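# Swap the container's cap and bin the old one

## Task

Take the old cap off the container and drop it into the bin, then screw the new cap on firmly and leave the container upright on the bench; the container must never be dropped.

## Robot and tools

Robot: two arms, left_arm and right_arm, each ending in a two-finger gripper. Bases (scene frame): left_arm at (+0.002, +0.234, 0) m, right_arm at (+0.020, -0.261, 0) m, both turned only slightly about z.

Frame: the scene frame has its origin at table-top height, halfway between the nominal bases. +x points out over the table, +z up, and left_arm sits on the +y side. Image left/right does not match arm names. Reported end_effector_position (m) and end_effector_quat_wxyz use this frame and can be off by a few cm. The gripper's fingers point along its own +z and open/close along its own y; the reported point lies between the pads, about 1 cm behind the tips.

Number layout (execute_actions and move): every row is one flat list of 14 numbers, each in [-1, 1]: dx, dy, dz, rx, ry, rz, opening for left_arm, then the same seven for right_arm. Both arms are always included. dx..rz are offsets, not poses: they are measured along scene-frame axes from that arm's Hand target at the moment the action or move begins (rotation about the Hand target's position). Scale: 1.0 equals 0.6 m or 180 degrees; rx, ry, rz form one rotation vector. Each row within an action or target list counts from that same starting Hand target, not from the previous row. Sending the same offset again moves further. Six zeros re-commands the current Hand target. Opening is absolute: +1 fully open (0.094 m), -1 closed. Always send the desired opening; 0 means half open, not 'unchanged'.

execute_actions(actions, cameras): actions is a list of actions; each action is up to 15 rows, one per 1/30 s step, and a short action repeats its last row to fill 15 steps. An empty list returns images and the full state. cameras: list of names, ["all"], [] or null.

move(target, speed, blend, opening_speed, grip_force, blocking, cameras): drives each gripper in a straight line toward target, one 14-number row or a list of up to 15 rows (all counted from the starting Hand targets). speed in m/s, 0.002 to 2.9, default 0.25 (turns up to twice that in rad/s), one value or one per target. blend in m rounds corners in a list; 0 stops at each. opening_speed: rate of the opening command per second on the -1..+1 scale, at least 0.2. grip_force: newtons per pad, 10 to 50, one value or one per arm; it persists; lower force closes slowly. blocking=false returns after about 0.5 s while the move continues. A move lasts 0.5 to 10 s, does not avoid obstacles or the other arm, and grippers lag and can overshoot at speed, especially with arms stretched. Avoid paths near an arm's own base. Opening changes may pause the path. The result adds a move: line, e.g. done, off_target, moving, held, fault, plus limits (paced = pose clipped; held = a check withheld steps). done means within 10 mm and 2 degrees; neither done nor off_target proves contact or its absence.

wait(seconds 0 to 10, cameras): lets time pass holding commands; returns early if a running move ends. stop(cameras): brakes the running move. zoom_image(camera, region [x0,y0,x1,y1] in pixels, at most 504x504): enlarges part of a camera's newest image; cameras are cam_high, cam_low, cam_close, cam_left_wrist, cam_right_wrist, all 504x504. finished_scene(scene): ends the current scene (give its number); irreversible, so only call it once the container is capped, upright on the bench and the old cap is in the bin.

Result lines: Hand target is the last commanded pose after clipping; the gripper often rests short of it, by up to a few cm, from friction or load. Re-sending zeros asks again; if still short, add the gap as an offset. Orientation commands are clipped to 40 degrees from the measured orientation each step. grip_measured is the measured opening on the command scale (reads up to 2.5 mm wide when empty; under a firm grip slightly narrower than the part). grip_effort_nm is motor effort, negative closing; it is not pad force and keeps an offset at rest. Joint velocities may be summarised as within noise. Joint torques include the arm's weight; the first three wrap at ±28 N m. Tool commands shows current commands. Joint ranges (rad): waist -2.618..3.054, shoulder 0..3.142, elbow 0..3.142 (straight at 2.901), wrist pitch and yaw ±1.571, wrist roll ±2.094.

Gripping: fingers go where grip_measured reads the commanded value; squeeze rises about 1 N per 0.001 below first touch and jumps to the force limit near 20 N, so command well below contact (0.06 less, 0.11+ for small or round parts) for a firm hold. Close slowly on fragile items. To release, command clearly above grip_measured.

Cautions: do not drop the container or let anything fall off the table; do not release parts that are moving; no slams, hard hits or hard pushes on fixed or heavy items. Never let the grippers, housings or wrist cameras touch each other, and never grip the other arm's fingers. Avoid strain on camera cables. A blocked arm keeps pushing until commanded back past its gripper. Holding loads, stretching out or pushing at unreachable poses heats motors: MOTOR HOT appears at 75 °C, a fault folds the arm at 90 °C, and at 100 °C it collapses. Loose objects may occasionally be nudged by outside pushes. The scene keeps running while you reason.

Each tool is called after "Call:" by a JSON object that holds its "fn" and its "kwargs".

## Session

Scene 1 is done. Now looking at scene 2.

Call:
{"fn": "execute_actions", "kwargs": {"actions": [], "cameras": ["all"]}}

Scene clock: 0.00 s.
left_arm: end_effector_position=(+0.4225, +0.2405, +0.1296) grip_measured=+1.000 grip_effort_nm=n/a end_effector_quat_wxyz=(+0.613, -0.006, +0.790, -0.014) | right_arm: end_effector_position=(+0.4273, -0.2588, +0.1224) grip_measured=+1.000 grip_effort_nm=n/a end_effector_quat_wxyz=(+0.620, +0.028, +0.784, -0.033)
Joint positions: left_arm=[0.074 1.544 0.446 0.847 0.046 -0.019 0.094] | right_arm=[0.077 1.547 0.376 0.936 0.156 0.02 0.094]
Joint velocities: within noise
Joint torques (N m): no reading
Motor temperatures (°C): left_arm=[24 25 29 27 26 26 24] | right_arm=[28 31 28 31 26 26 30]
Heat: left arm: 29 °C; right arm: 31 °C.
Hand target: left_arm +0.4248, +0.2405, +0.1372; +0.621, -0.006, +0.783, -0.014 | right_arm +0.4280, -0.2589, +0.1243; +0.621, +0.028, +0.783, -0.033
Tool commands: left_gripper/opening=+1.0 right_gripper/opening=+1.0
camera_calibration:
cam_left_wrist: T_world_to_cam=[[-0.010333, -0.988328, 0.151989, 0.212022], [-0.736666, -0.0952588, -0.669514, 0.443931], [0.676178, -0.118883, -0.727083, -0.0377849], [0, 0, 0, 1]] pos_world=[0.354769, 0.247344, 0.23752]
cam_right_wrist: T_world_to_cam=[[-0.0785081, -0.991704, 0.101785, -0.243728], [-0.747707, -0.00895532, -0.663969, 0.417647], [0.659372, -0.128232, -0.7408, -0.0956191], [0, 0, 0, 1]] pos_world=[0.356191, -0.250228, 0.231278]

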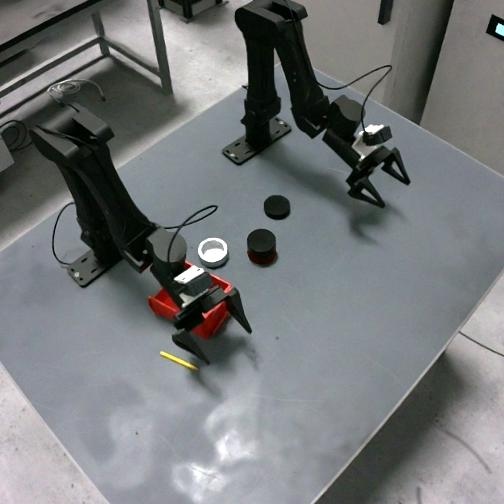

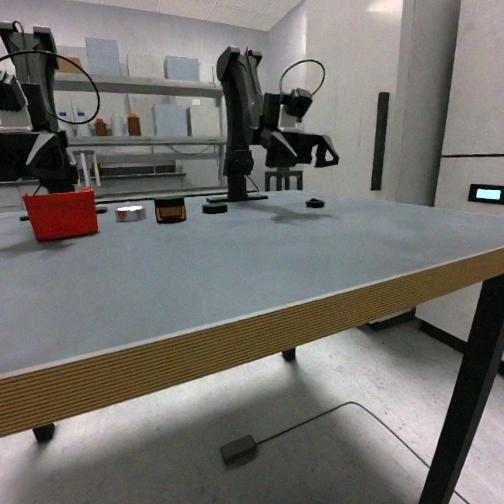

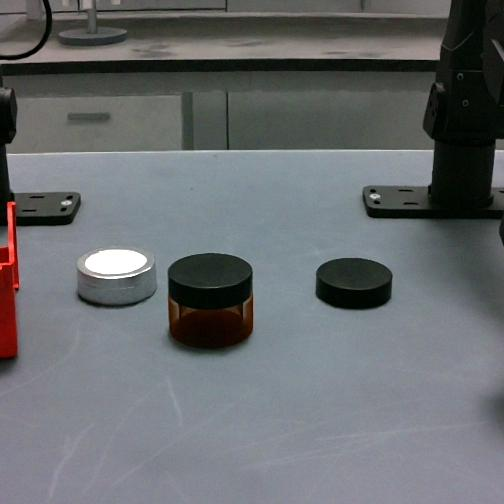

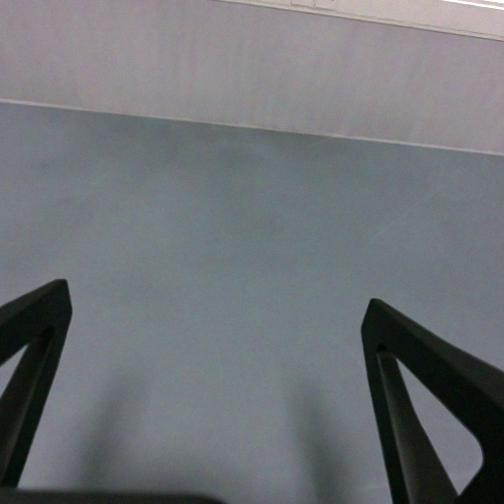

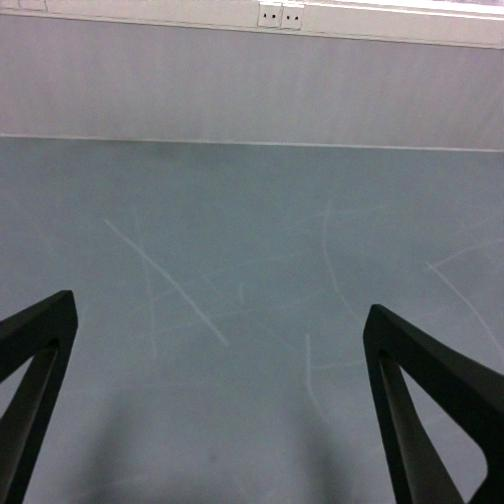

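Call:
{"fn": "move", "kwargs": {"target": [[0,0,0,0,0,0,1.0,0,0,0.1,0,0,0,1.0],[0,0,0,0,0,0,1.0,-0.2133,0.3315,0.08,0.1876,0.3927,-0.1916,1.0]], "speed": [0.3,0.4], "blend": [0.03,0], "cameras": ["cam_right_wrist","cam_high"]}}

Scene clock: 123.47 s.
left_arm: end_effector_position=(+0.4225, +0.2405, +0.1296) grip_measured=+1.000 grip_effort_nm=-0.03 end_effector_quat_wxyz=(+0.613, -0.006, +0.790, -0.014) | right_arm: end_effector_position=(+0.2989, -0.0626, +0.1708) grip_measured=+1.000 grip_effort_nm=0.01 end_effector_quat_wxyz=(+0.001, +0.381, +0.925, +0.001)
Joint positions: left_arm=[0.074 1.544 0.446 0.847 0.046 -0.019 0.094] | right_arm=[0.622 1.854 1.811 -1.524 0.001 1.398 0.094]
Joint torques (N m): left_arm=[0.01 -5.01 5.87 1.88 0.01 0.03] | right_arm=[0.36 -6.93 9.46 0.25 -0.01 0.06]
Motor temperatures (°C): left_arm=[24 26 32 35 26 26 24] | right_arm=[28 32 29 40 26 26 30]
Heat: left arm: 35 °C; right arm: 40 °C.
Hand target: left_arm +0.4248, +0.2405, +0.1372; +0.621, -0.006, +0.783, -0.014 | right_arm +0.3000, -0.0600, +0.1724; -0.001, +0.383, +0.924, +0.000
Off the commanded pose: left_arm 0.008 m, 1 deg | right_arm 0.003 m, 0 deg.
move: done
camera_calibration:
cam_right_wrist: T_world_to_cam=[[-0.642553, -0.766175, 0.0101261, 0.134225], [-0.625875, 0.532423, 0.569918, 0.142249], [-0.442048, 0.359865, -0.821639, 0.423652], [0, 0, 0, 1]] pos_world=[0.362551, -0.125354, 0.265659]
Images, in order (width x height): cam_high 504x504, cam_right_wrist 504x504.

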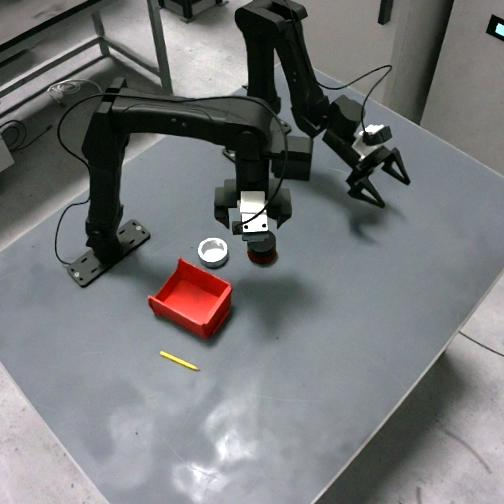

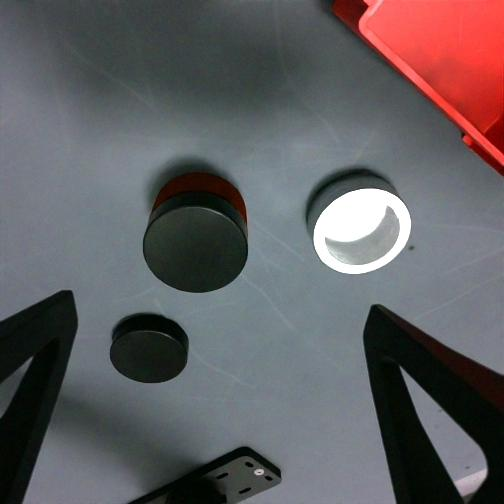

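Call:
{"fn": "move", "kwargs": {"target": [0,0,0,0,0,0,1.0,-0.0467,0.0883,-0.1207,0,0,0,0.9], "speed": 0.2, "cameras": ["cam_right_wrist"]}}

Scene clock: 212.33 s.
left_arm: end_effector_position=(+0.4225, +0.2405, +0.1296) grip_measured=+1.000 grip_effort_nm=-0.03 end_effector_quat_wxyz=(+0.613, -0.006, +0.790, -0.014) | right_arm: end_effector_position=(+0.2726, -0.0046, +0.1060) grip_measured=+0.902 grip_effort_nm=-0.11 end_effector_quat_wxyz=(+0.000, +0.379, +0.925, +0.008)
Joint positions: left_arm=[0.074 1.544 0.446 0.847 0.046 -0.019 0.094] | right_arm=[0.793 1.895 1.606 -1.266 -0.006 1.565 0.089]
Joint torques (N m): left_arm=[-0.01 -5.01 5.86 1.88 0.01 0.03] | right_arm=[-0.14 -7.9 6.12 0.42 0.07 0.08]
Motor temperatures (°C): left_arm=[24 26 32 38 26 26 24] | right_arm=[28 33 32 34 26 26 30]
Heat: left arm: 38 °C; right arm: 34 °C.
Hand target: left_arm +0.4248, +0.2405, +0.1372; +0.621, -0.006, +0.783, -0.014 | right_arm +0.2720, -0.0069, +0.0998; -0.001, +0.383, +0.924, +0.000
Off the commanded pose: left_arm 0.008 m, 1 deg | right_arm 0.007 m, 1 deg.
move: done
camera_calibration:
cam_right_wrist: T_world_to_cam=[[-0.638986, -0.769215, -0.00218984, 0.162689], [-0.630036, 0.521733, 0.575194, 0.132421], [-0.441306, 0.368921, -0.818014, 0.337332], [0, 0, 0, 1]] pos_world=[0.336252, -0.0683945, 0.20013]
Images, in order (width x height): cam_right_wrist 504x504.

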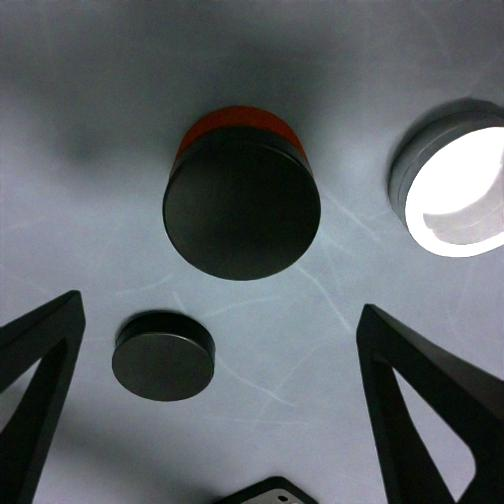

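Call:
{"fn": "move", "kwargs": {"target": [0,0,0,0,0,0,1.0,-0.0027,-0.0073,-0.068,0,0,0,0.8], "speed": 0.12, "cameras": ["cam_right_wrist"]}}

Scene clock: 237.80 s.
left_arm: end_effector_position=(+0.4225, +0.2405, +0.1296) grip_measured=+1.000 grip_effort_nm=-0.03 end_effector_quat_wxyz=(+0.613, -0.006, +0.790, -0.014) | right_arm: end_effector_position=(+0.2706, -0.0067, +0.0674) grip_measured=+0.802 grip_effort_nm=-0.11 end_effector_quat_wxyz=(+0.001, +0.379, +0.925, +0.011)
Joint positions: left_arm=[0.074 1.544 0.446 0.847 0.046 -0.019 0.094] | right_arm=[0.793 1.896 1.453 -1.106 -0.006 1.565 0.085]
Joint torques (N m): left_arm=[-0.01 -5.01 5.86 1.88 0.01 0.03] | right_arm=[-0.64 -7.46 6.02 0.52 0.08 0.02]
Heat: left arm: 38 °C; right arm: 33 °C.
Hand target: left_arm +0.4248, +0.2405, +0.1372; +0.621, -0.006, +0.783, -0.014 | right_arm +0.2703, -0.0114, +0.0590; -0.001, +0.383, +0.924, +0.000
Off the commanded pose: left_arm 0.008 m, 1 deg | right_arm 0.010 m, 1 deg.
move: done
camera_calibration:
cam_right_wrist: T_world_to_cam=[[-0.639267, -0.768937, -0.00858086, 0.160286], [-0.632402, 0.519343, 0.574762, 0.154993], [-0.437499, 0.372853, -0.818276, 0.304581], [0, 0, 0, 1]] pos_world=[0.333737, -0.070809, 0.161522]
Images, in order (width x height): cam_right_wrist 504x504.

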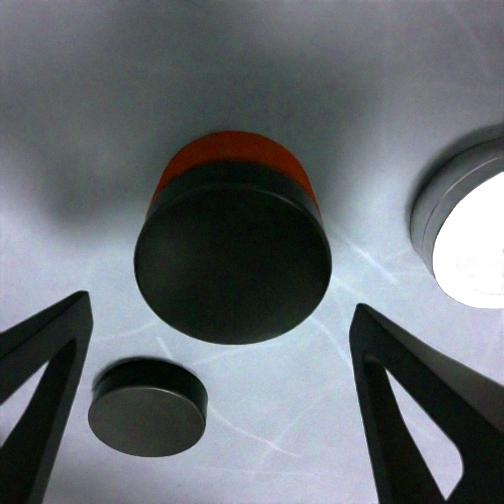

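Call:
{"fn": "move", "kwargs": {"target": [0,0,0,0,0,0,1.0,0,-0.003,-0.038,-0.0062,0.0032,0,0.8], "speed": 0.08, "cameras": ["cam_right_wrist","cam_close"]}}

Scene clock: 262.00 s.
left_arm: end_effector_position=(+0.4225, +0.2405, +0.1296) grip_measured=+1.000 grip_effort_nm=-0.03 end_effector_quat_wxyz=(+0.613, -0.006, +0.790, -0.014) | right_arm: end_effector_position=(+0.2701, -0.0071, +0.0448) grip_measured=+0.802 grip_effort_nm=-0.11 end_effector_quat_wxyz=(-0.002, +0.379, +0.925, +0.002)
Joint positions: left_arm=[0.074 1.544 0.446 0.847 0.046 -0.019 0.094] | right_arm=[0.793 1.933 1.412 -1.047 -0.006 1.565 0.085]
Joint torques (N m): left_arm=[-0.01 -5.01 5.85 1.88 0.01 0.03] | right_arm=[-0.68 -7.62 5.7 0.41 0.13 0.06]
Heat: left arm: 39 °C; right arm: 35 °C.
Hand target: left_arm +0.4248, +0.2405, +0.1372; +0.621, -0.006, +0.783, -0.014 | right_arm +0.2703, -0.0132, +0.0362; -0.002, +0.383, +0.924, -0.011
Off the commanded pose: left_arm 0.008 m, 1 deg | right_arm 0.011 m, 2 deg.
move: off_target (right_arm)
camera_calibration:
cam_right_wrist: T_world_to_cam=[[-0.639232, -0.768927, 0.0115238, 0.158541], [-0.624226, 0.527574, 0.576201, 0.165767], [-0.449136, 0.361133, -0.817227, 0.289135], [0, 0, 0, 1]] pos_world=[0.334682, -0.0699641, 0.138947]
Images, in order (width x height): cam_close 504x504, cam_right_wrist 504x504.

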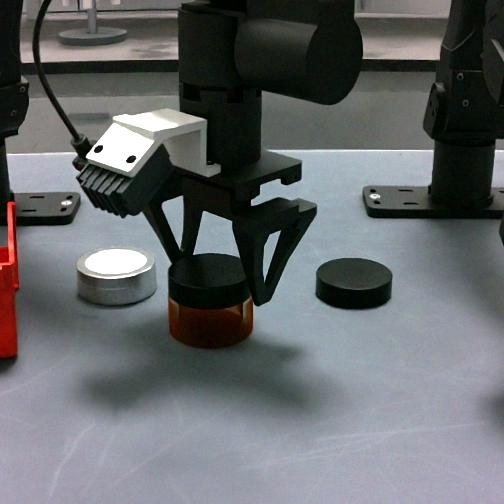

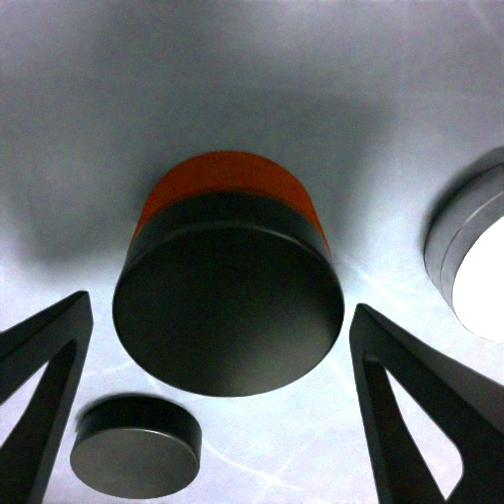

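Call:
{"fn": "zoom_image", "kwargs": {"camera": "cam_close", "region": [140, 220, 300, 360]}}

Call:
{"fn": "zoom_image", "kwargs": {"camera": "cam_right_wrist", "region": [40, 140, 420, 440]}}

Scaled by 3.150 from the camera's 504x504 image, which has a finer 720x720 frame.

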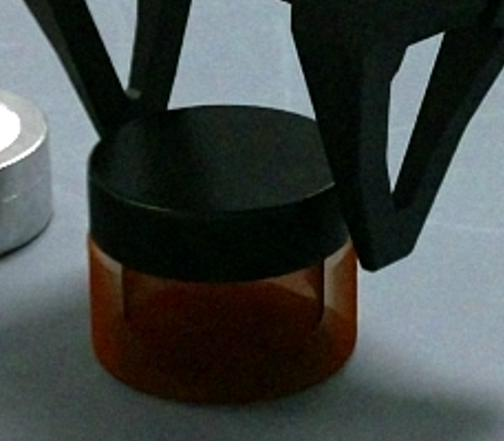

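Scaled by 1.326 from the camera's 504x504 image, which has a finer 720x720 frame.

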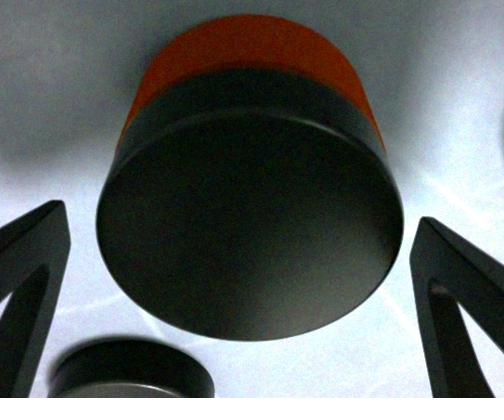

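Call:
{"fn": "move", "kwargs": {"target": [0,0,0,0,0,0,1.0,0,0,0.008,0,0,0,0.2], "speed": 0.08, "opening_speed": 0.6, "cameras": ["cam_right_wrist","cam_close"]}}

Scene clock: 332.00 s.
left_arm: end_effector_position=(+0.4225, +0.2405, +0.1296) grip_measured=+1.000 grip_effort_nm=-0.03 end_effector_quat_wxyz=(+0.613, -0.006, +0.790, -0.014) | right_arm: end_effector_position=(+0.2695, -0.0077, +0.0448) grip_measured=+0.353 grip_effort_nm=-1.02 end_effector_quat_wxyz=(-0.003, +0.379, +0.925, +0.000)
Joint positions: left_arm=[0.074 1.544 0.446 0.847 0.046 -0.019 0.094] | right_arm=[0.793 1.933 1.412 -1.051 -0.006 1.565 0.064]
Joint torques (N m): left_arm=[0.01 -5.01 5.87 1.88 0.02 0.02] | right_arm=[-0.61 -7.86 6.71 0.33 0.09 0.05]
Heat: left arm: 40 °C; right arm: 34 °C.
Hand target: left_arm +0.4248, +0.2405, +0.1372; +0.621, -0.006, +0.783, -0.014 | right_arm +0.2703, -0.0132, +0.0410; -0.002, +0.383, +0.924, -0.011
Off the commanded pose: left_arm 0.008 m, 1 deg | right_arm 0.007 m, 1 deg.
move: done
camera_calibration:
cam_right_wrist: T_world_to_cam=[[-0.639165, -0.768924, 0.0149363, 0.157492], [-0.62284, 0.528931, 0.576457, 0.165324], [-0.451152, 0.359148, -0.816991, 0.289606], [0, 0, 0, 1]] pos_world=[0.33429, -0.0703565, 0.138951]
Images, in order (width x height): cam_close 504x504, cam_right_wrist 504x504.

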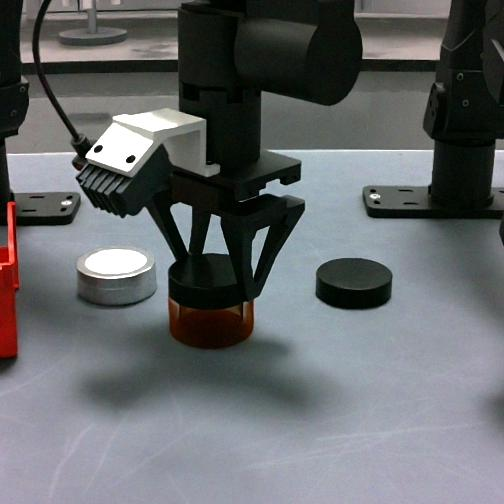

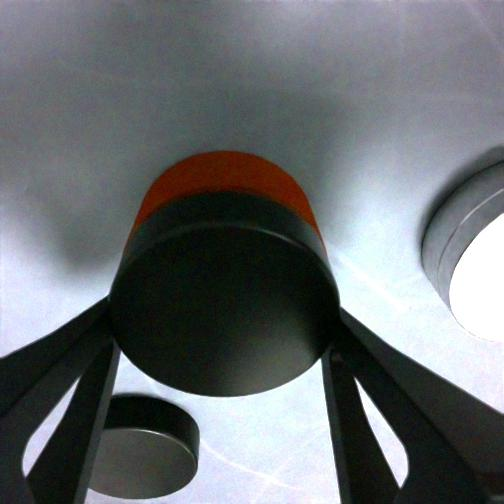

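Call:
{"fn": "move", "kwargs": {"target": [[0,0,0,0,0,0,1.0,0,0,0.09,0,0,0,0.2],[0,0,0,0,0,0,1.0,0.0862,-0.1147,0.19,0,0,-0.1944,0.2]], "speed": [0.12,0.2], "blend": [0.02,0], "cameras": ["cam_right_wrist","cam_close"]}}

Scene clock: 394.27 s.
left_arm: end_effector_position=(+0.4225, +0.2405, +0.1296) grip_measured=+1.000 grip_effort_nm=-0.03 end_effector_quat_wxyz=(+0.613, -0.006, +0.790, -0.014) | right_arm: end_effector_position=(+0.3208, -0.0817, +0.1432) grip_measured=+0.353 grip_effort_nm=-1.03 end_effector_quat_wxyz=(-0.010, +0.639, +0.769, -0.019)
Joint positions: left_arm=[0.074 1.544 0.446 0.847 0.046 -0.019 0.094] | right_arm=[0.537 1.919 1.784 -1.479 -0.006 1.919 0.064]
Joint torques (N m): left_arm=[-0.01 -5.01 5.86 1.88 0.02 0.03] | right_arm=[-0.12 -9.76 9.87 0.13 0.06 0.11]
Heat: left arm: 40 °C; right arm: 34 °C.
Hand target: left_arm +0.4248, +0.2405, +0.1372; +0.621, -0.006, +0.783, -0.014 | right_arm +0.3221, -0.0820, +0.1550; -0.005, +0.643, +0.766, -0.010
Off the commanded pose: left_arm 0.008 m, 1 deg | right_arm 0.012 m, 1 deg.
move: off_target (right_arm)
camera_calibration:
cam_right_wrist: T_world_to_cam=[[-0.962848, -0.264093, 0.0563753, 0.271003], [-0.187041, 0.802786, 0.566171, 0.0637122], [-0.194779, 0.534592, -0.822358, 0.352494], [0, 0, 0, 1]] pos_world=[0.34151, -0.168018, 0.238526]
Images, in order (width x height): cam_close 504x504, cam_right_wrist 504x504.

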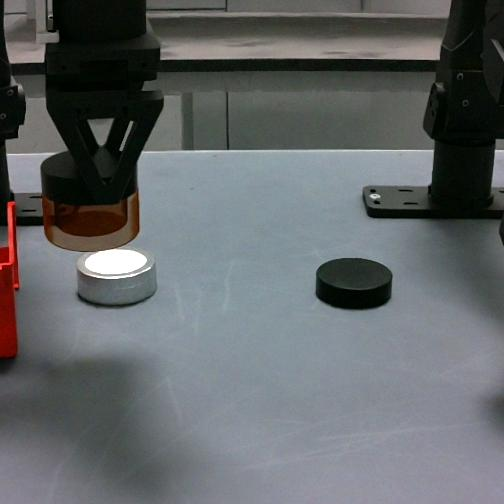

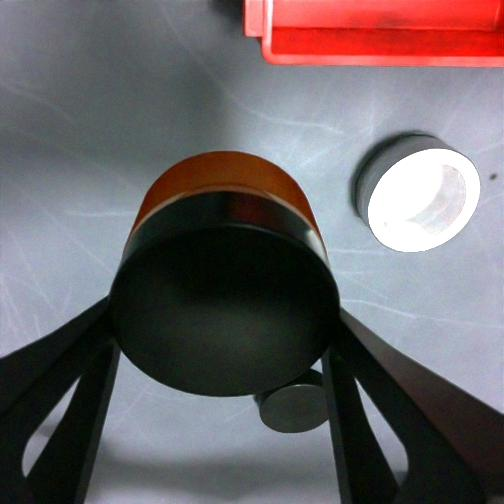

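Call:
{"fn": "move", "kwargs": {"target": [-0.3013,-0.4092,-0.012,0.0238,0.0324,-0.2456,0.85,0,0,0,0.006,-0.016,0,0.2], "speed": 0.25, "cameras": ["cam_left_wrist","cam_high"]}}

Scene clock: 417.17 s.
left_arm: end_effector_position=(+0.2416, -0.0017, +0.1225) grip_measured=+0.852 grip_effort_nm=-0.13 end_effector_quat_wxyz=(+0.526, +0.315, +0.760, -0.215) | right_arm: end_effector_position=(+0.3247, -0.0793, +0.1468) grip_measured=+0.353 grip_effort_nm=-1.02 end_effector_quat_wxyz=(-0.001, +0.642, +0.767, +0.005)
Joint positions: left_arm=[-0.737 1.055 0.242 0.45 0.003 0.006 0.087] | right_arm=[0.537 1.886 1.757 -1.433 -0.006 1.925 0.064]
Joint torques (N m): left_arm=[-0.51 -1.69 7.68 1.74 -0.08 -0.05] | right_arm=[0.34 -11.36 5.93 0.4 0.14 0.08]
Heat: left arm: 41 °C; right arm: 36 °C.
Hand target: left_arm +0.2441, -0.0050, +0.1301; +0.531, +0.311, +0.758, -0.217 | right_arm +0.3220, -0.0821, +0.1550; +0.008, +0.643, +0.766, +0.013
Off the commanded pose: left_arm 0.009 m, 1 deg | right_arm 0.009 m, 1 deg.
move: done
camera_calibration:
cam_left_wrist: T_world_to_cam=[[-0.69342, -0.710878, 0.117559, 0.141582], [-0.626568, 0.514349, -0.58554, 0.24697], [0.355782, -0.479684, -0.802074, 0.136599], [0, 0, 0, 1]] pos_world=[0.20432, 0.0391432, 0.237529]
Images, in order (width x height): cam_high 504x504, cam_left_wrist 504x504.

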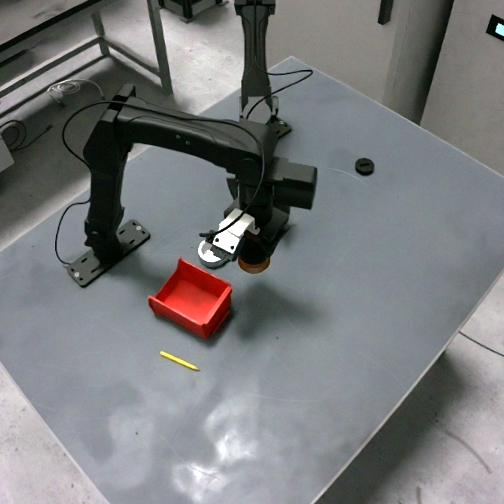

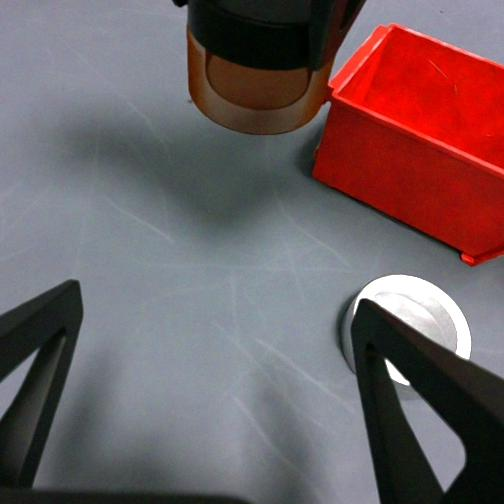

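Call:
{"fn": "zoom_image", "kwargs": {"camera": "cam_left_wrist", "region": [140, 0, 400, 200]}}

Scaled by 1.938 from the camera's 504x504 image, which has a finer 720x720 frame.

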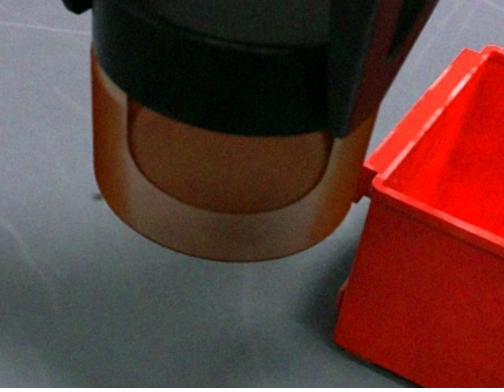

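Call:
{"fn": "move", "kwargs": {"target": [0.0298,-0.0647,0.025,-0.0585,-0.0593,0,0.9,0,0,0,0,0,0,0.2], "speed": 0.15, "cameras": ["cam_left_wrist","cam_close"]}}

Scene clock: 698.20 s.
left_arm: end_effector_position=(+0.2639, -0.0446, +0.1480) grip_measured=+0.898 grip_effort_nm=0.07 end_effector_quat_wxyz=(+0.625, +0.281, +0.681, -0.256) | right_arm: end_effector_position=(+0.3247, -0.0793, +0.1468) grip_measured=+0.353 grip_effort_nm=-1.02 end_effector_quat_wxyz=(-0.001, +0.642, +0.767, +0.005)
Joint positions: left_arm=[-0.811 1.479 0.242 1.15 -0.071 -0.003 0.089] | right_arm=[0.537 1.886 1.757 -1.433 -0.006 1.925 0.064]
Joint torques (N m): left_arm=[-0.54 -2.77 4 2.02 -0.09 -0.02] | right_arm=[0.28 -11.14 5.85 0.41 0.12 0.07]
Motor temperatures (°C): left_arm=[24 25 34 43 26 26 24] | right_arm=[28 42 30 29 27 26 35]
Heat: left arm: 43 °C; right arm: 42 °C.
Hand target: left_arm +0.2620, -0.0438, +0.1449; +0.625, +0.280, +0.682, -0.256 | right_arm +0.3220, -0.0821, +0.1550; +0.008, +0.643, +0.766, +0.013
Off the commanded pose: left_arm 0.004 m, 0 deg | right_arm 0.009 m, 1 deg.
move: done
camera_calibration:
cam_left_wrist: T_world_to_cam=[[-0.715536, -0.688624, 0.117495, 0.130462], [-0.492931, 0.378527, -0.783413, 0.285849], [0.495002, -0.618477, -0.610294, 0.0572738], [0, 0, 0, 1]] pos_world=[0.205903, 0.0170603, 0.243563]
Images, in order (width x height): cam_close 504x504, cam_left_wrist 504x504.

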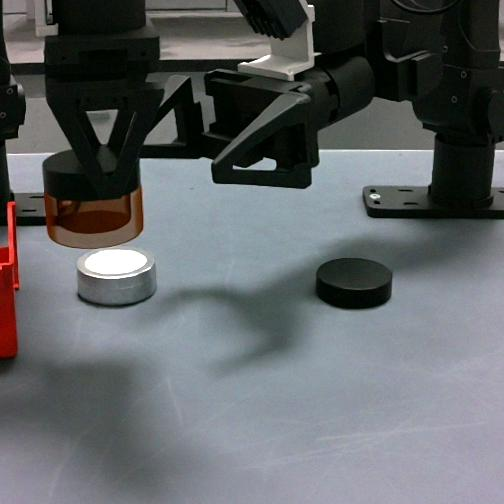

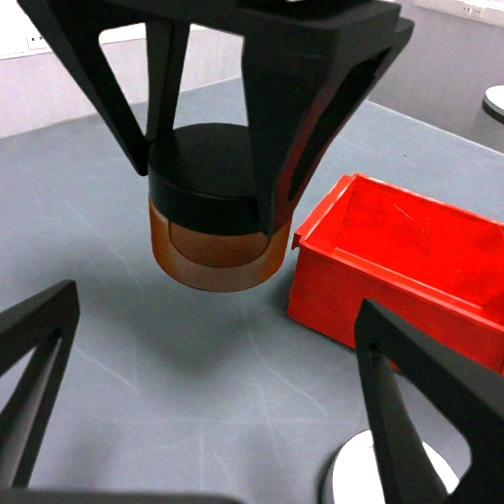

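Call:
{"fn": "move", "kwargs": {"target": [0.04,-0.0428,-0.023,-0.0156,-0.0158,0,0.9,0,0,0,0,0,0,0.2], "speed": 0.12, "cameras": ["cam_left_wrist","cam_right_wrist"]}}

Call:
{"fn": "zoom_image", "kwargs": {"camera": "cam_left_wrist", "region": [100, 140, 380, 400]}}

Scene clock: 743.50 s.
left_arm: end_effector_position=(+0.2823, -0.0656, +0.1247) grip_measured=+0.898 grip_effort_nm=0.07 end_effector_quat_wxyz=(+0.639, +0.275, +0.669, -0.263) | right_arm: end_effector_position=(+0.3247, -0.0793, +0.1468) grip_measured=+0.353 grip_effort_nm=-1.02 end_effector_quat_wxyz=(-0.001, +0.642, +0.767, +0.005)
Joint positions: left_arm=[-0.811 1.801 0.312 1.443 -0.071 -0.003 0.089] | right_arm=[0.537 1.886 1.757 -1.433 -0.006 1.925 0.064]
Joint torques (N m): left_arm=[-0.1 -3.89 5.04 2.08 -0.03 0.05] | right_arm=[0.36 -11.25 5.94 0.43 0.14 0.09]
Heat: left arm: 46 °C; right arm: 43 °C.
Hand target: left_arm +0.2860, -0.0695, +0.1314; +0.648, +0.271, +0.660, -0.266 | right_arm +0.3220, -0.0821, +0.1550; +0.008, +0.643, +0.766, +0.013
Off the commanded pose: left_arm 0.008 m, 2 deg | right_arm 0.009 m, 1 deg.
move: done
camera_calibration:
cam_left_wrist: T_world_to_cam=[[-0.718656, -0.685063, 0.119261, 0.13277], [-0.471757, 0.354331, -0.8074, 0.280032], [0.510862, -0.636505, -0.577825, 0.0112259], [0, 0, 0, 1]] pos_world=[0.221788, -0.00112281, 0.21675]
cam_right_wrist: T_world_to_cam=[[-0.965863, -0.258944, 0.00752199, 0.283859], [-0.207121, 0.789351, 0.577949, 0.0642873], [-0.155594, 0.556662, -0.816038, 0.343032], [0, 0, 0, 1]] pos_world=[0.340858, -0.168195, 0.240637]
Images, in order (width x height): cam_left_wrist 504x504, cam_right_wrist 504x504.

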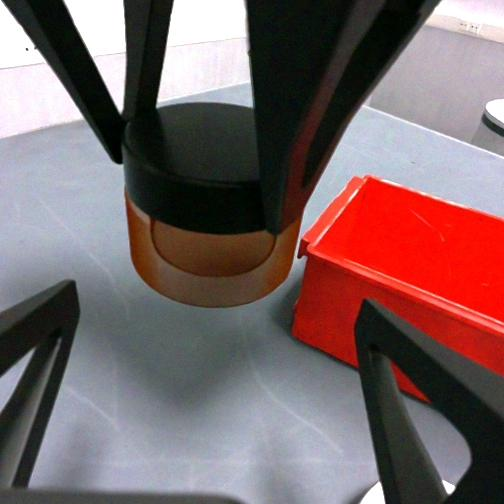

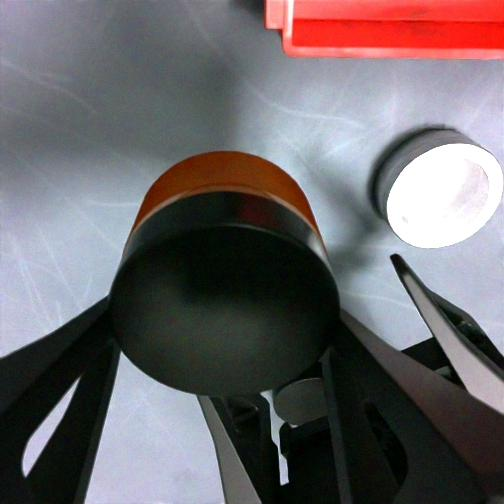

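Scaled by 1.800 from the camera's 504x504 image, which has a finer 720x720 frame.

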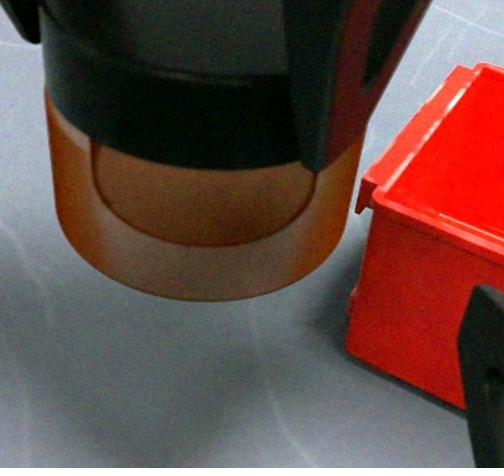

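Call:
{"fn": "move", "kwargs": {"target": [0.0525,-0.0467,0.0043,0,0,0,0.9,0,0,0,0,0,0,0.2], "speed": 0.1, "cameras": ["cam_left_wrist","cam_right_wrist","cam_close"]}}

Call:
{"fn": "zoom_image", "kwargs": {"camera": "cam_left_wrist", "region": [60, 140, 380, 440]}}

Scene clock: 782.07 s.
left_arm: end_effector_position=(+0.3129, -0.0949, +0.1356) grip_measured=+0.898 grip_effort_nm=0.07 end_effector_quat_wxyz=(+0.649, +0.269, +0.659, -0.267) | right_arm: end_effector_position=(+0.3247, -0.0793, +0.1468) grip_measured=+0.353 grip_effort_nm=-1.02 end_effector_quat_wxyz=(-0.001, +0.642, +0.767, +0.005)
Joint positions: left_arm=[-0.8 1.88 0.484 1.382 -0.063 -0.003 0.089] | right_arm=[0.537 1.886 1.757 -1.433 -0.006 1.925 0.064]
Joint torques (N m): left_arm=[0.51 -4.81 5.46 1.75 0.07 0.06] | right_arm=[0.2 -11.26 5.96 0.42 0.12 0.11]
Heat: left arm: 46 °C; right arm: 43 °C.
Hand target: left_arm +0.3174, -0.0976, +0.1338; +0.648, +0.271, +0.660, -0.266 | right_arm +0.3220, -0.0821, +0.1550; +0.008, +0.643, +0.766, +0.013
Off the commanded pose: left_arm 0.006 m, 0 deg | right_arm 0.009 m, 1 deg.
move: done
camera_calibration:
cam_left_wrist: T_world_to_cam=[[-0.71859, -0.68487, 0.120749, 0.133171], [-0.455895, 0.332803, -0.825471, 0.309188], [0.525155, -0.648224, -0.551378, -0.0259443], [0, 0, 0, 1]] pos_world=[0.250277, -0.0285116, 0.22484]
cam_right_wrist: T_world_to_cam=[[-0.965863, -0.258944, 0.00752199, 0.283859], [-0.207121, 0.789351, 0.577949, 0.0642873], [-0.155594, 0.556662, -0.816038, 0.343032], [0, 0, 0, 1]] pos_world=[0.340858, -0.168195, 0.240637]
Images, in order (width x height): cam_close 504x504, cam_left_wrist 504x504, cam_right_wrist 504x504.

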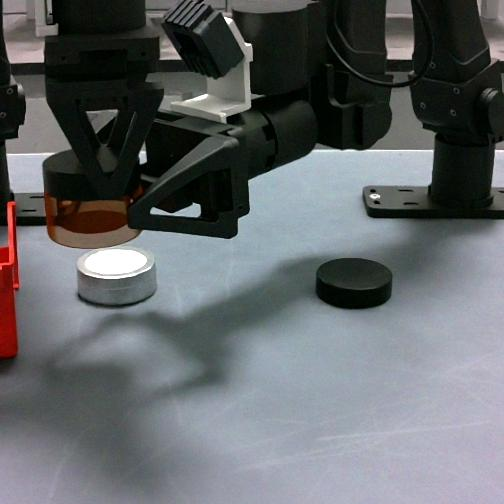

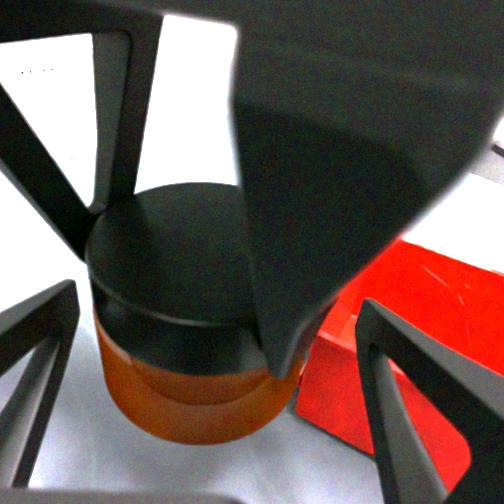

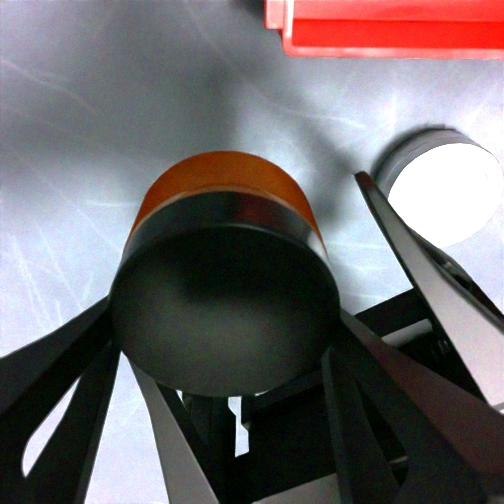

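Scaled by 1.575 from the camera's 504x504 image, which has a finer 720x720 frame.

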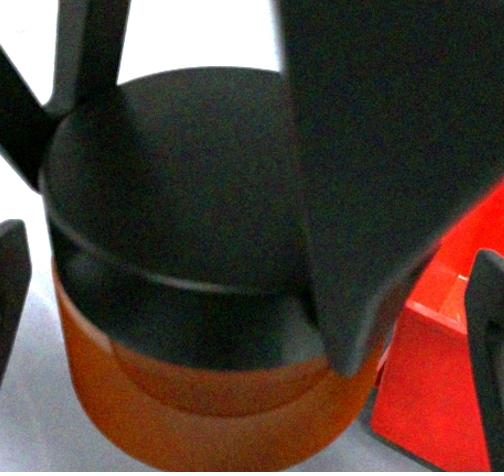

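Call:
{"fn": "move", "kwargs": {"target": [0.0117,0.0025,0,0,0,0,0.9,0,0,0,0,0,0,0.2], "speed": 0.1, "cameras": ["cam_left_wrist"]}}

Scene clock: 818.63 s.
left_arm: end_effector_position=(+0.3197, -0.0929, +0.1349) grip_measured=+0.898 grip_effort_nm=0.07 end_effector_quat_wxyz=(+0.649, +0.269, +0.660, -0.266) | right_arm: end_effector_position=(+0.3247, -0.0793, +0.1468) grip_measured=+0.353 grip_effort_nm=-1.02 end_effector_quat_wxyz=(-0.001, +0.642, +0.767, +0.005)
Joint positions: left_arm=[-0.777 1.888 0.497 1.374 -0.042 -0.003 0.089] | right_arm=[0.537 1.886 1.757 -1.433 -0.006 1.925 0.064]
Joint torques (N m): left_arm=[0.49 -4.86 5.65 1.77 0.06 0.06] | right_arm=[0.24 -11.4 5.91 0.42 0.16 0.07]
Heat: left arm: 43 °C; right arm: 44 °C.
Hand target: left_arm +0.3245, -0.0960, +0.1337; +0.648, +0.271, +0.660, -0.266 | right_arm +0.3220, -0.0821, +0.1550; +0.008, +0.643, +0.766, +0.013
Off the commanded pose: left_arm 0.006 m, 0 deg | right_arm 0.009 m, 1 deg.
move: done
camera_calibration:
cam_left_wrist: T_world_to_cam=[[-0.717524, -0.685946, 0.120985, 0.139078], [-0.457773, 0.333485, -0.824155, 0.311447], [0.52498, -0.646735, -0.553291, -0.0282191], [0, 0, 0, 1]] pos_world=[0.257178, -0.026713, 0.224241]
Images, in order (width x height): cam_left_wrist 504x504.

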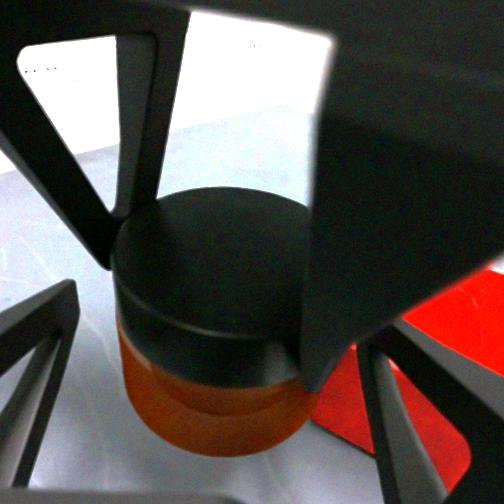

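Call:
{"fn": "move", "kwargs": {"target": [0,0,0,0,0,0,0.2,0,0,0,0,0,0,0.2], "speed": 0.1, "opening_speed": 0.4, "cameras": ["cam_left_wrist","cam_right_wrist","cam_close"]}}

Call:
{"fn": "zoom_image", "kwargs": {"camera": "cam_left_wrist", "region": [60, 160, 380, 480]}}

Scene clock: 834.40 s.
left_arm: end_effector_position=(+0.3194, -0.0933, +0.1348) grip_measured=+0.339 grip_effort_nm=-1.05 end_effector_quat_wxyz=(+0.648, +0.270, +0.660, -0.267) | right_arm: end_effector_position=(+0.3253, -0.0790, +0.1468) grip_measured=+0.353 grip_effort_nm=-1.02 end_effector_quat_wxyz=(-0.001, +0.642, +0.767, +0.006)
Joint positions: left_arm=[-0.777 1.888 0.497 1.374 -0.039 -0.003 0.063] | right_arm=[0.537 1.886 1.757 -1.43 -0.006 1.925 0.064]
Joint torques (N m): left_arm=[0.49 -4.85 5.65 1.78 0.07 0.06] | right_arm=[0.38 -11.19 5.85 0.4 0.12 0.07]
Heat: left arm: 44 °C; right arm: 44 °C.
Hand target: left_arm +0.3244, -0.0960, +0.1338; +0.648, +0.271, +0.660, -0.266 | right_arm +0.3220, -0.0820, +0.1550; +0.008, +0.643, +0.766, +0.013
Off the commanded pose: left_arm 0.006 m, 0 deg | right_arm 0.009 m, 1 deg.
move: done
camera_calibration:
cam_left_wrist: T_world_to_cam=[[-0.719341, -0.684027, 0.12106, 0.139372], [-0.45712, 0.334897, -0.823945, 0.31129], [0.523058, -0.648036, -0.553587, -0.0277698], [0, 0, 0, 1]] pos_world=[0.257078, -0.0269117, 0.224241]
cam_right_wrist: T_world_to_cam=[[-0.965962, -0.258635, 0.00493847, 0.284899], [-0.208191, 0.78861, 0.578576, 0.0642859], [-0.153535, 0.557854, -0.815614, 0.34236], [0, 0, 0, 1]] pos_world=[0.34115, -0.167999, 0.240632]
Images, in order (width x height): cam_close 504x504, cam_left_wrist 504x504, cam_right_wrist 504x504.

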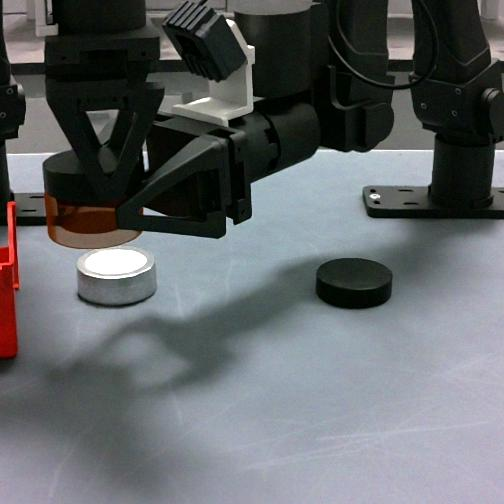

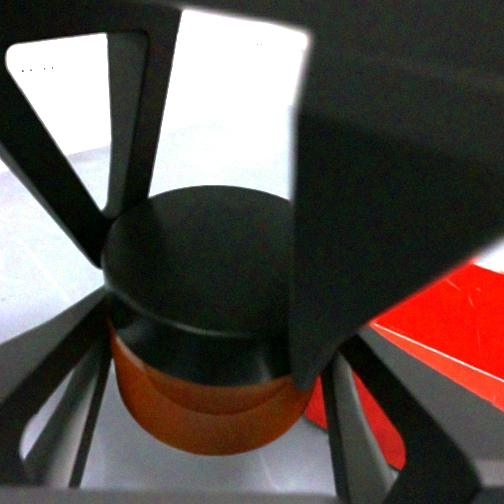

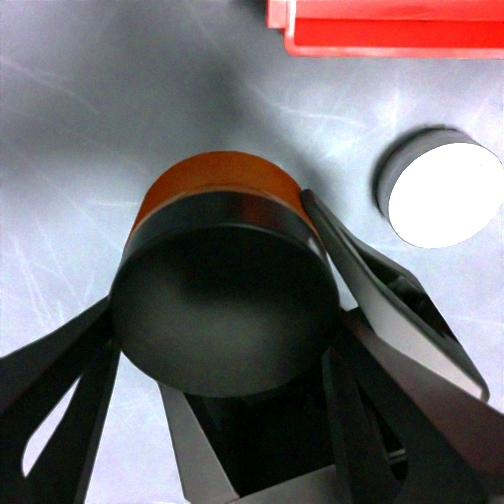

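Scaled by 1.575 from the camera's 504x504 image, which has a finer 720x720 frame.

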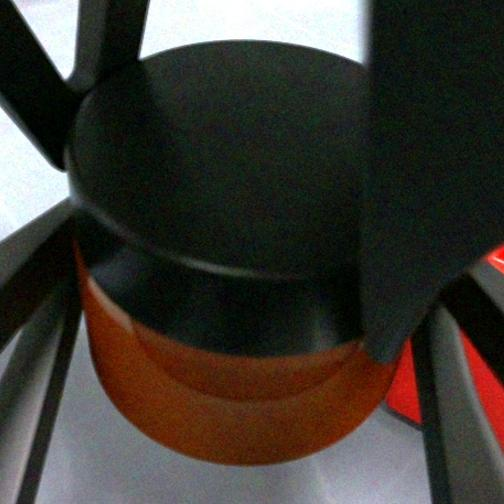

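Call:
{"fn": "move", "kwargs": {"target": [0,0,0,0,0,0,0.2,0,0,0.0013,0,0,0.40,0.2], "speed": 0.3, "cameras": ["cam_left_wrist","cam_right_wrist"]}}

Call:
{"fn": "zoom_image", "kwargs": {"camera": "cam_left_wrist", "region": [60, 160, 380, 480]}}

Scene clock: 858.83 s.
left_arm: end_effector_position=(+0.3210, -0.0927, +0.1206) grip_measured=+0.338 grip_effort_nm=-1.06 end_effector_quat_wxyz=(+0.631, +0.274, +0.678, -0.258) | right_arm: end_effector_position=(+0.3167, -0.0797, +0.1475) grip_measured=+0.202 grip_effort_nm=-0.11 end_effector_quat_wxyz=(-0.019, +0.070, +0.997, +0.011)
Joint positions: left_arm=[-0.775 1.896 0.502 1.323 -0.043 -0.007 0.063] | right_arm=[0.53 1.885 1.757 -1.461 -0.04 0.665 0.056]
Joint torques (N m): left_arm=[0.29 -5.5 5.18 2.28 0.1 0.11] | right_arm=[-0.7 -9.78 8.02 0.43 0.12 -0.06]
Heat: left arm: 44 °C; right arm: 44 °C.
Hand target: left_arm +0.3244, -0.0961, +0.1338; +0.648, +0.271, +0.660, -0.266 | right_arm +0.3221, -0.0821, +0.1559; -0.001, +0.070, +0.997, +0.015
Off the commanded pose: left_arm 0.014 m, 3 deg | right_arm 0.010 m, 2 deg.
move: off_target (left_arm)
camera_calibration:
cam_left_wrist: T_world_to_cam=[[-0.710578, -0.692667, 0.123661, 0.138668], [-0.49058, 0.361733, -0.792768, 0.309553], [0.504391, -0.623989, -0.596848, -0.0226119], [0, 0, 0, 1]] pos_world=[0.2618, -0.0300349, 0.21476]
cam_right_wrist: T_world_to_cam=[[-0.0564563, -0.998357, -0.00983359, -0.0683664], [-0.797556, 0.0391719, 0.601972, 0.186186], [-0.600597, 0.0418279, -0.798457, 0.439855], [0, 0, 0, 1]] pos_world=[0.40881, -0.0939455, 0.238455]
Images, in order (width x height): cam_left_wrist 504x504, cam_right_wrist 504x504.

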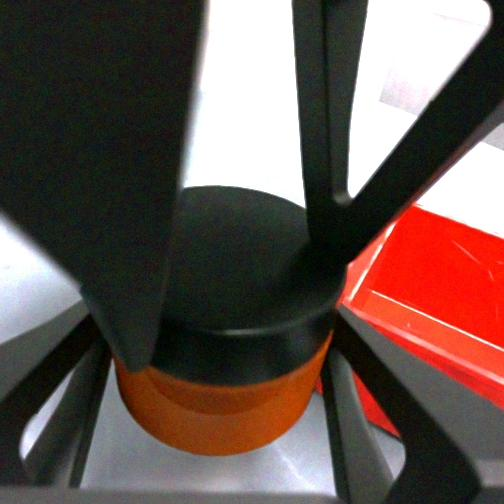

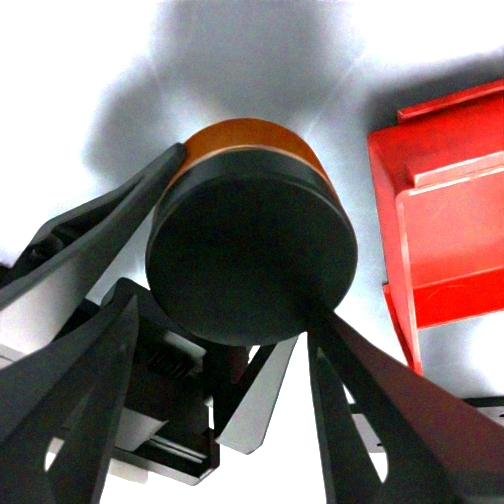

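Scaled by 1.575 from the camera's 504x504 image, which has a finer 720x720 frame.

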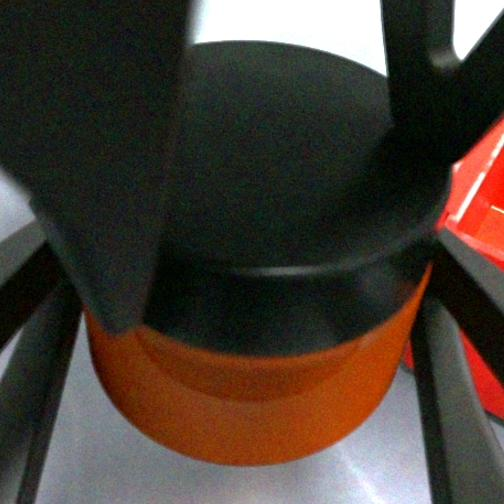

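Call:
{"fn": "move", "kwargs": {"target": [[0,0,0,0,0,0,0.2,-0.004,0.002,0,0,0,0,0.9],[0,0,0,0,0,0,0.2,-0.004,0.002,0.04,0,0,0,0.9]], "speed": [0.05,0.1], "opening_speed": 0.8, "cameras": ["cam_left_wrist","cam_right_wrist","cam_close"]}}

Scene clock: 893.27 s.
left_arm: end_effector_position=(+0.3210, -0.0927, +0.1214) grip_measured=+0.338 grip_effort_nm=-1.06 end_effector_quat_wxyz=(+0.632, +0.275, +0.676, -0.259) | right_arm: end_effector_position=(+0.3175, -0.0816, +0.1722) grip_measured=+0.898 grip_effort_nm=0.12 end_effector_quat_wxyz=(-0.010, +0.070, +0.997, +0.011)
Joint positions: left_arm=[-0.774 1.896 0.502 1.326 -0.04 -0.004 0.063] | right_arm=[0.53 1.885 1.856 -1.546 -0.03 0.664 0.089]
Joint torques (N m): left_arm=[0.21 -5.49 5.2 2.25 0.07 0.07] | right_arm=[-0.03 -8.65 9.25 0.34 0.05 0.01]
Heat: left arm: 47 °C; right arm: 43 °C.
Hand target: left_arm +0.3244, -0.0961, +0.1338; +0.648, +0.271, +0.660, -0.266 | right_arm +0.3196, -0.0808, +0.1798; -0.001, +0.070, +0.997, +0.015
Off the commanded pose: left_arm 0.013 m, 3 deg | right_arm 0.008 m, 1 deg.
move: off_target (left_arm)
camera_calibration:
cam_left_wrist: T_world_to_cam=[[-0.712535, -0.691084, 0.121234, 0.139614], [-0.486555, 0.362188, -0.795037, 0.309261], [0.505528, -0.625478, -0.594322, -0.0230347], [0, 0, 0, 1]] pos_world=[0.261597, -0.0299334, 0.215258]
cam_right_wrist: T_world_to_cam=[[-0.0558128, -0.9984, -0.00911975, -0.0703061], [-0.808389, 0.0398262, 0.587299, 0.177885], [-0.585996, 0.0401511, -0.809319, 0.457304], [0, 0, 0, 1]] pos_world=[0.407855, -0.0956393, 0.264992]
Images, in order (width x height): cam_close 504x504, cam_left_wrist 504x504, cam_right_wrist 504x504.

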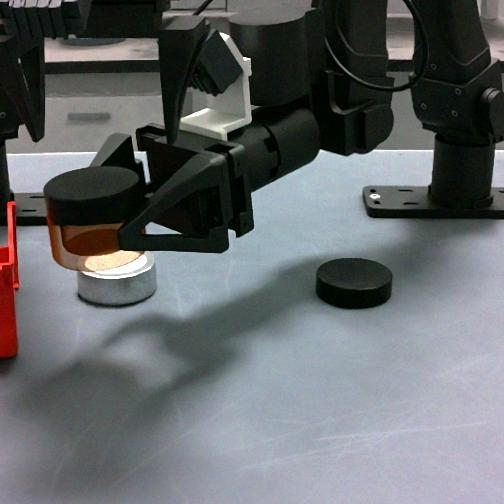

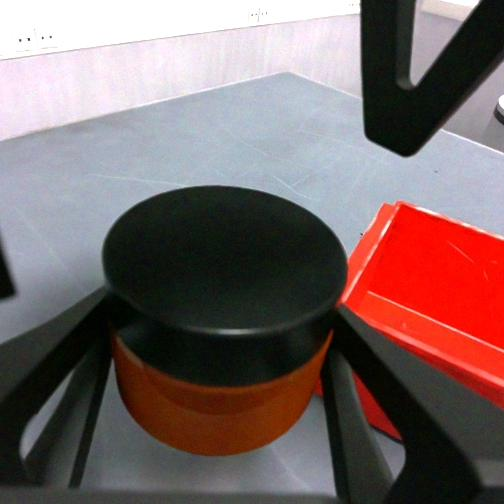

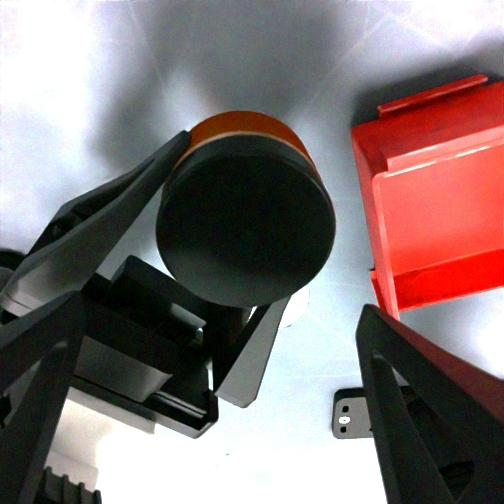

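Call:
{"fn": "move", "kwargs": {"target": [0,0,0.018,0,0,0,0.2,0,0,0,0,0,0,0.9], "speed": 0.08, "cameras": ["cam_right_wrist"]}}

Scene clock: 917.70 s.
left_arm: end_effector_position=(+0.3203, -0.0920, +0.1123) grip_measured=+0.338 grip_effort_nm=-1.06 end_effector_quat_wxyz=(+0.618, +0.281, +0.689, -0.252) | right_arm: end_effector_position=(+0.3174, -0.0816, +0.1722) grip_measured=+0.898 grip_effort_nm=0.12 end_effector_quat_wxyz=(-0.010, +0.070, +0.997, +0.011)
Joint positions: left_arm=[-0.774 1.89 0.502 1.28 -0.04 -0.004 0.063] | right_arm=[0.53 1.885 1.856 -1.546 -0.03 0.664 0.089]
Joint torques (N m): left_arm=[0.2 -8.95 5.52 2.16 0.07 0.08] | right_arm=[-0.06 -8.61 9.21 0.31 0.02 0.03]
Motor temperatures (°C): left_arm=[24 26 34 49 26 26 26] | right_arm=[28 43 31 29 27 26 33]
Heat: left arm: 49 °C; right arm: 43 °C.
Hand target: left_arm +0.3244, -0.0961, +0.1446; +0.648, +0.271, +0.660, -0.266 | right_arm +0.3196, -0.0808, +0.1798; -0.001, +0.070, +0.997, +0.015
Off the commanded pose: left_arm 0.033 m, 5 deg | right_arm 0.008 m, 1 deg.
move: off_target (left_arm)
camera_calibration:
cam_right_wrist: T_world_to_cam=[[-0.0557882, -0.998403, -0.00888358, -0.070479], [-0.808259, 0.0399362, 0.587472, 0.17786], [-0.586179, 0.0399542, -0.809196, 0.457251], [0, 0, 0, 1]] pos_world=[0.407855, -0.0957385, 0.264892]
Images, in order (width x height): cam_right_wrist 504x504.

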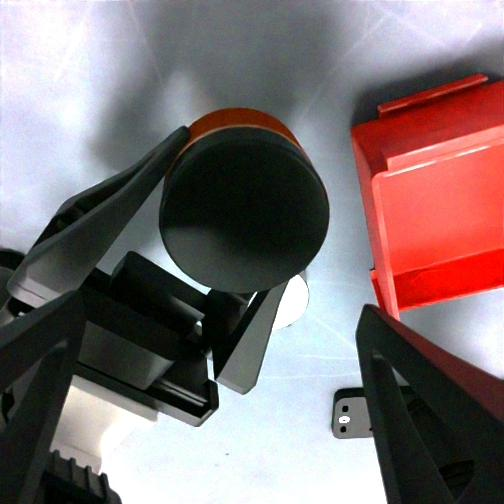

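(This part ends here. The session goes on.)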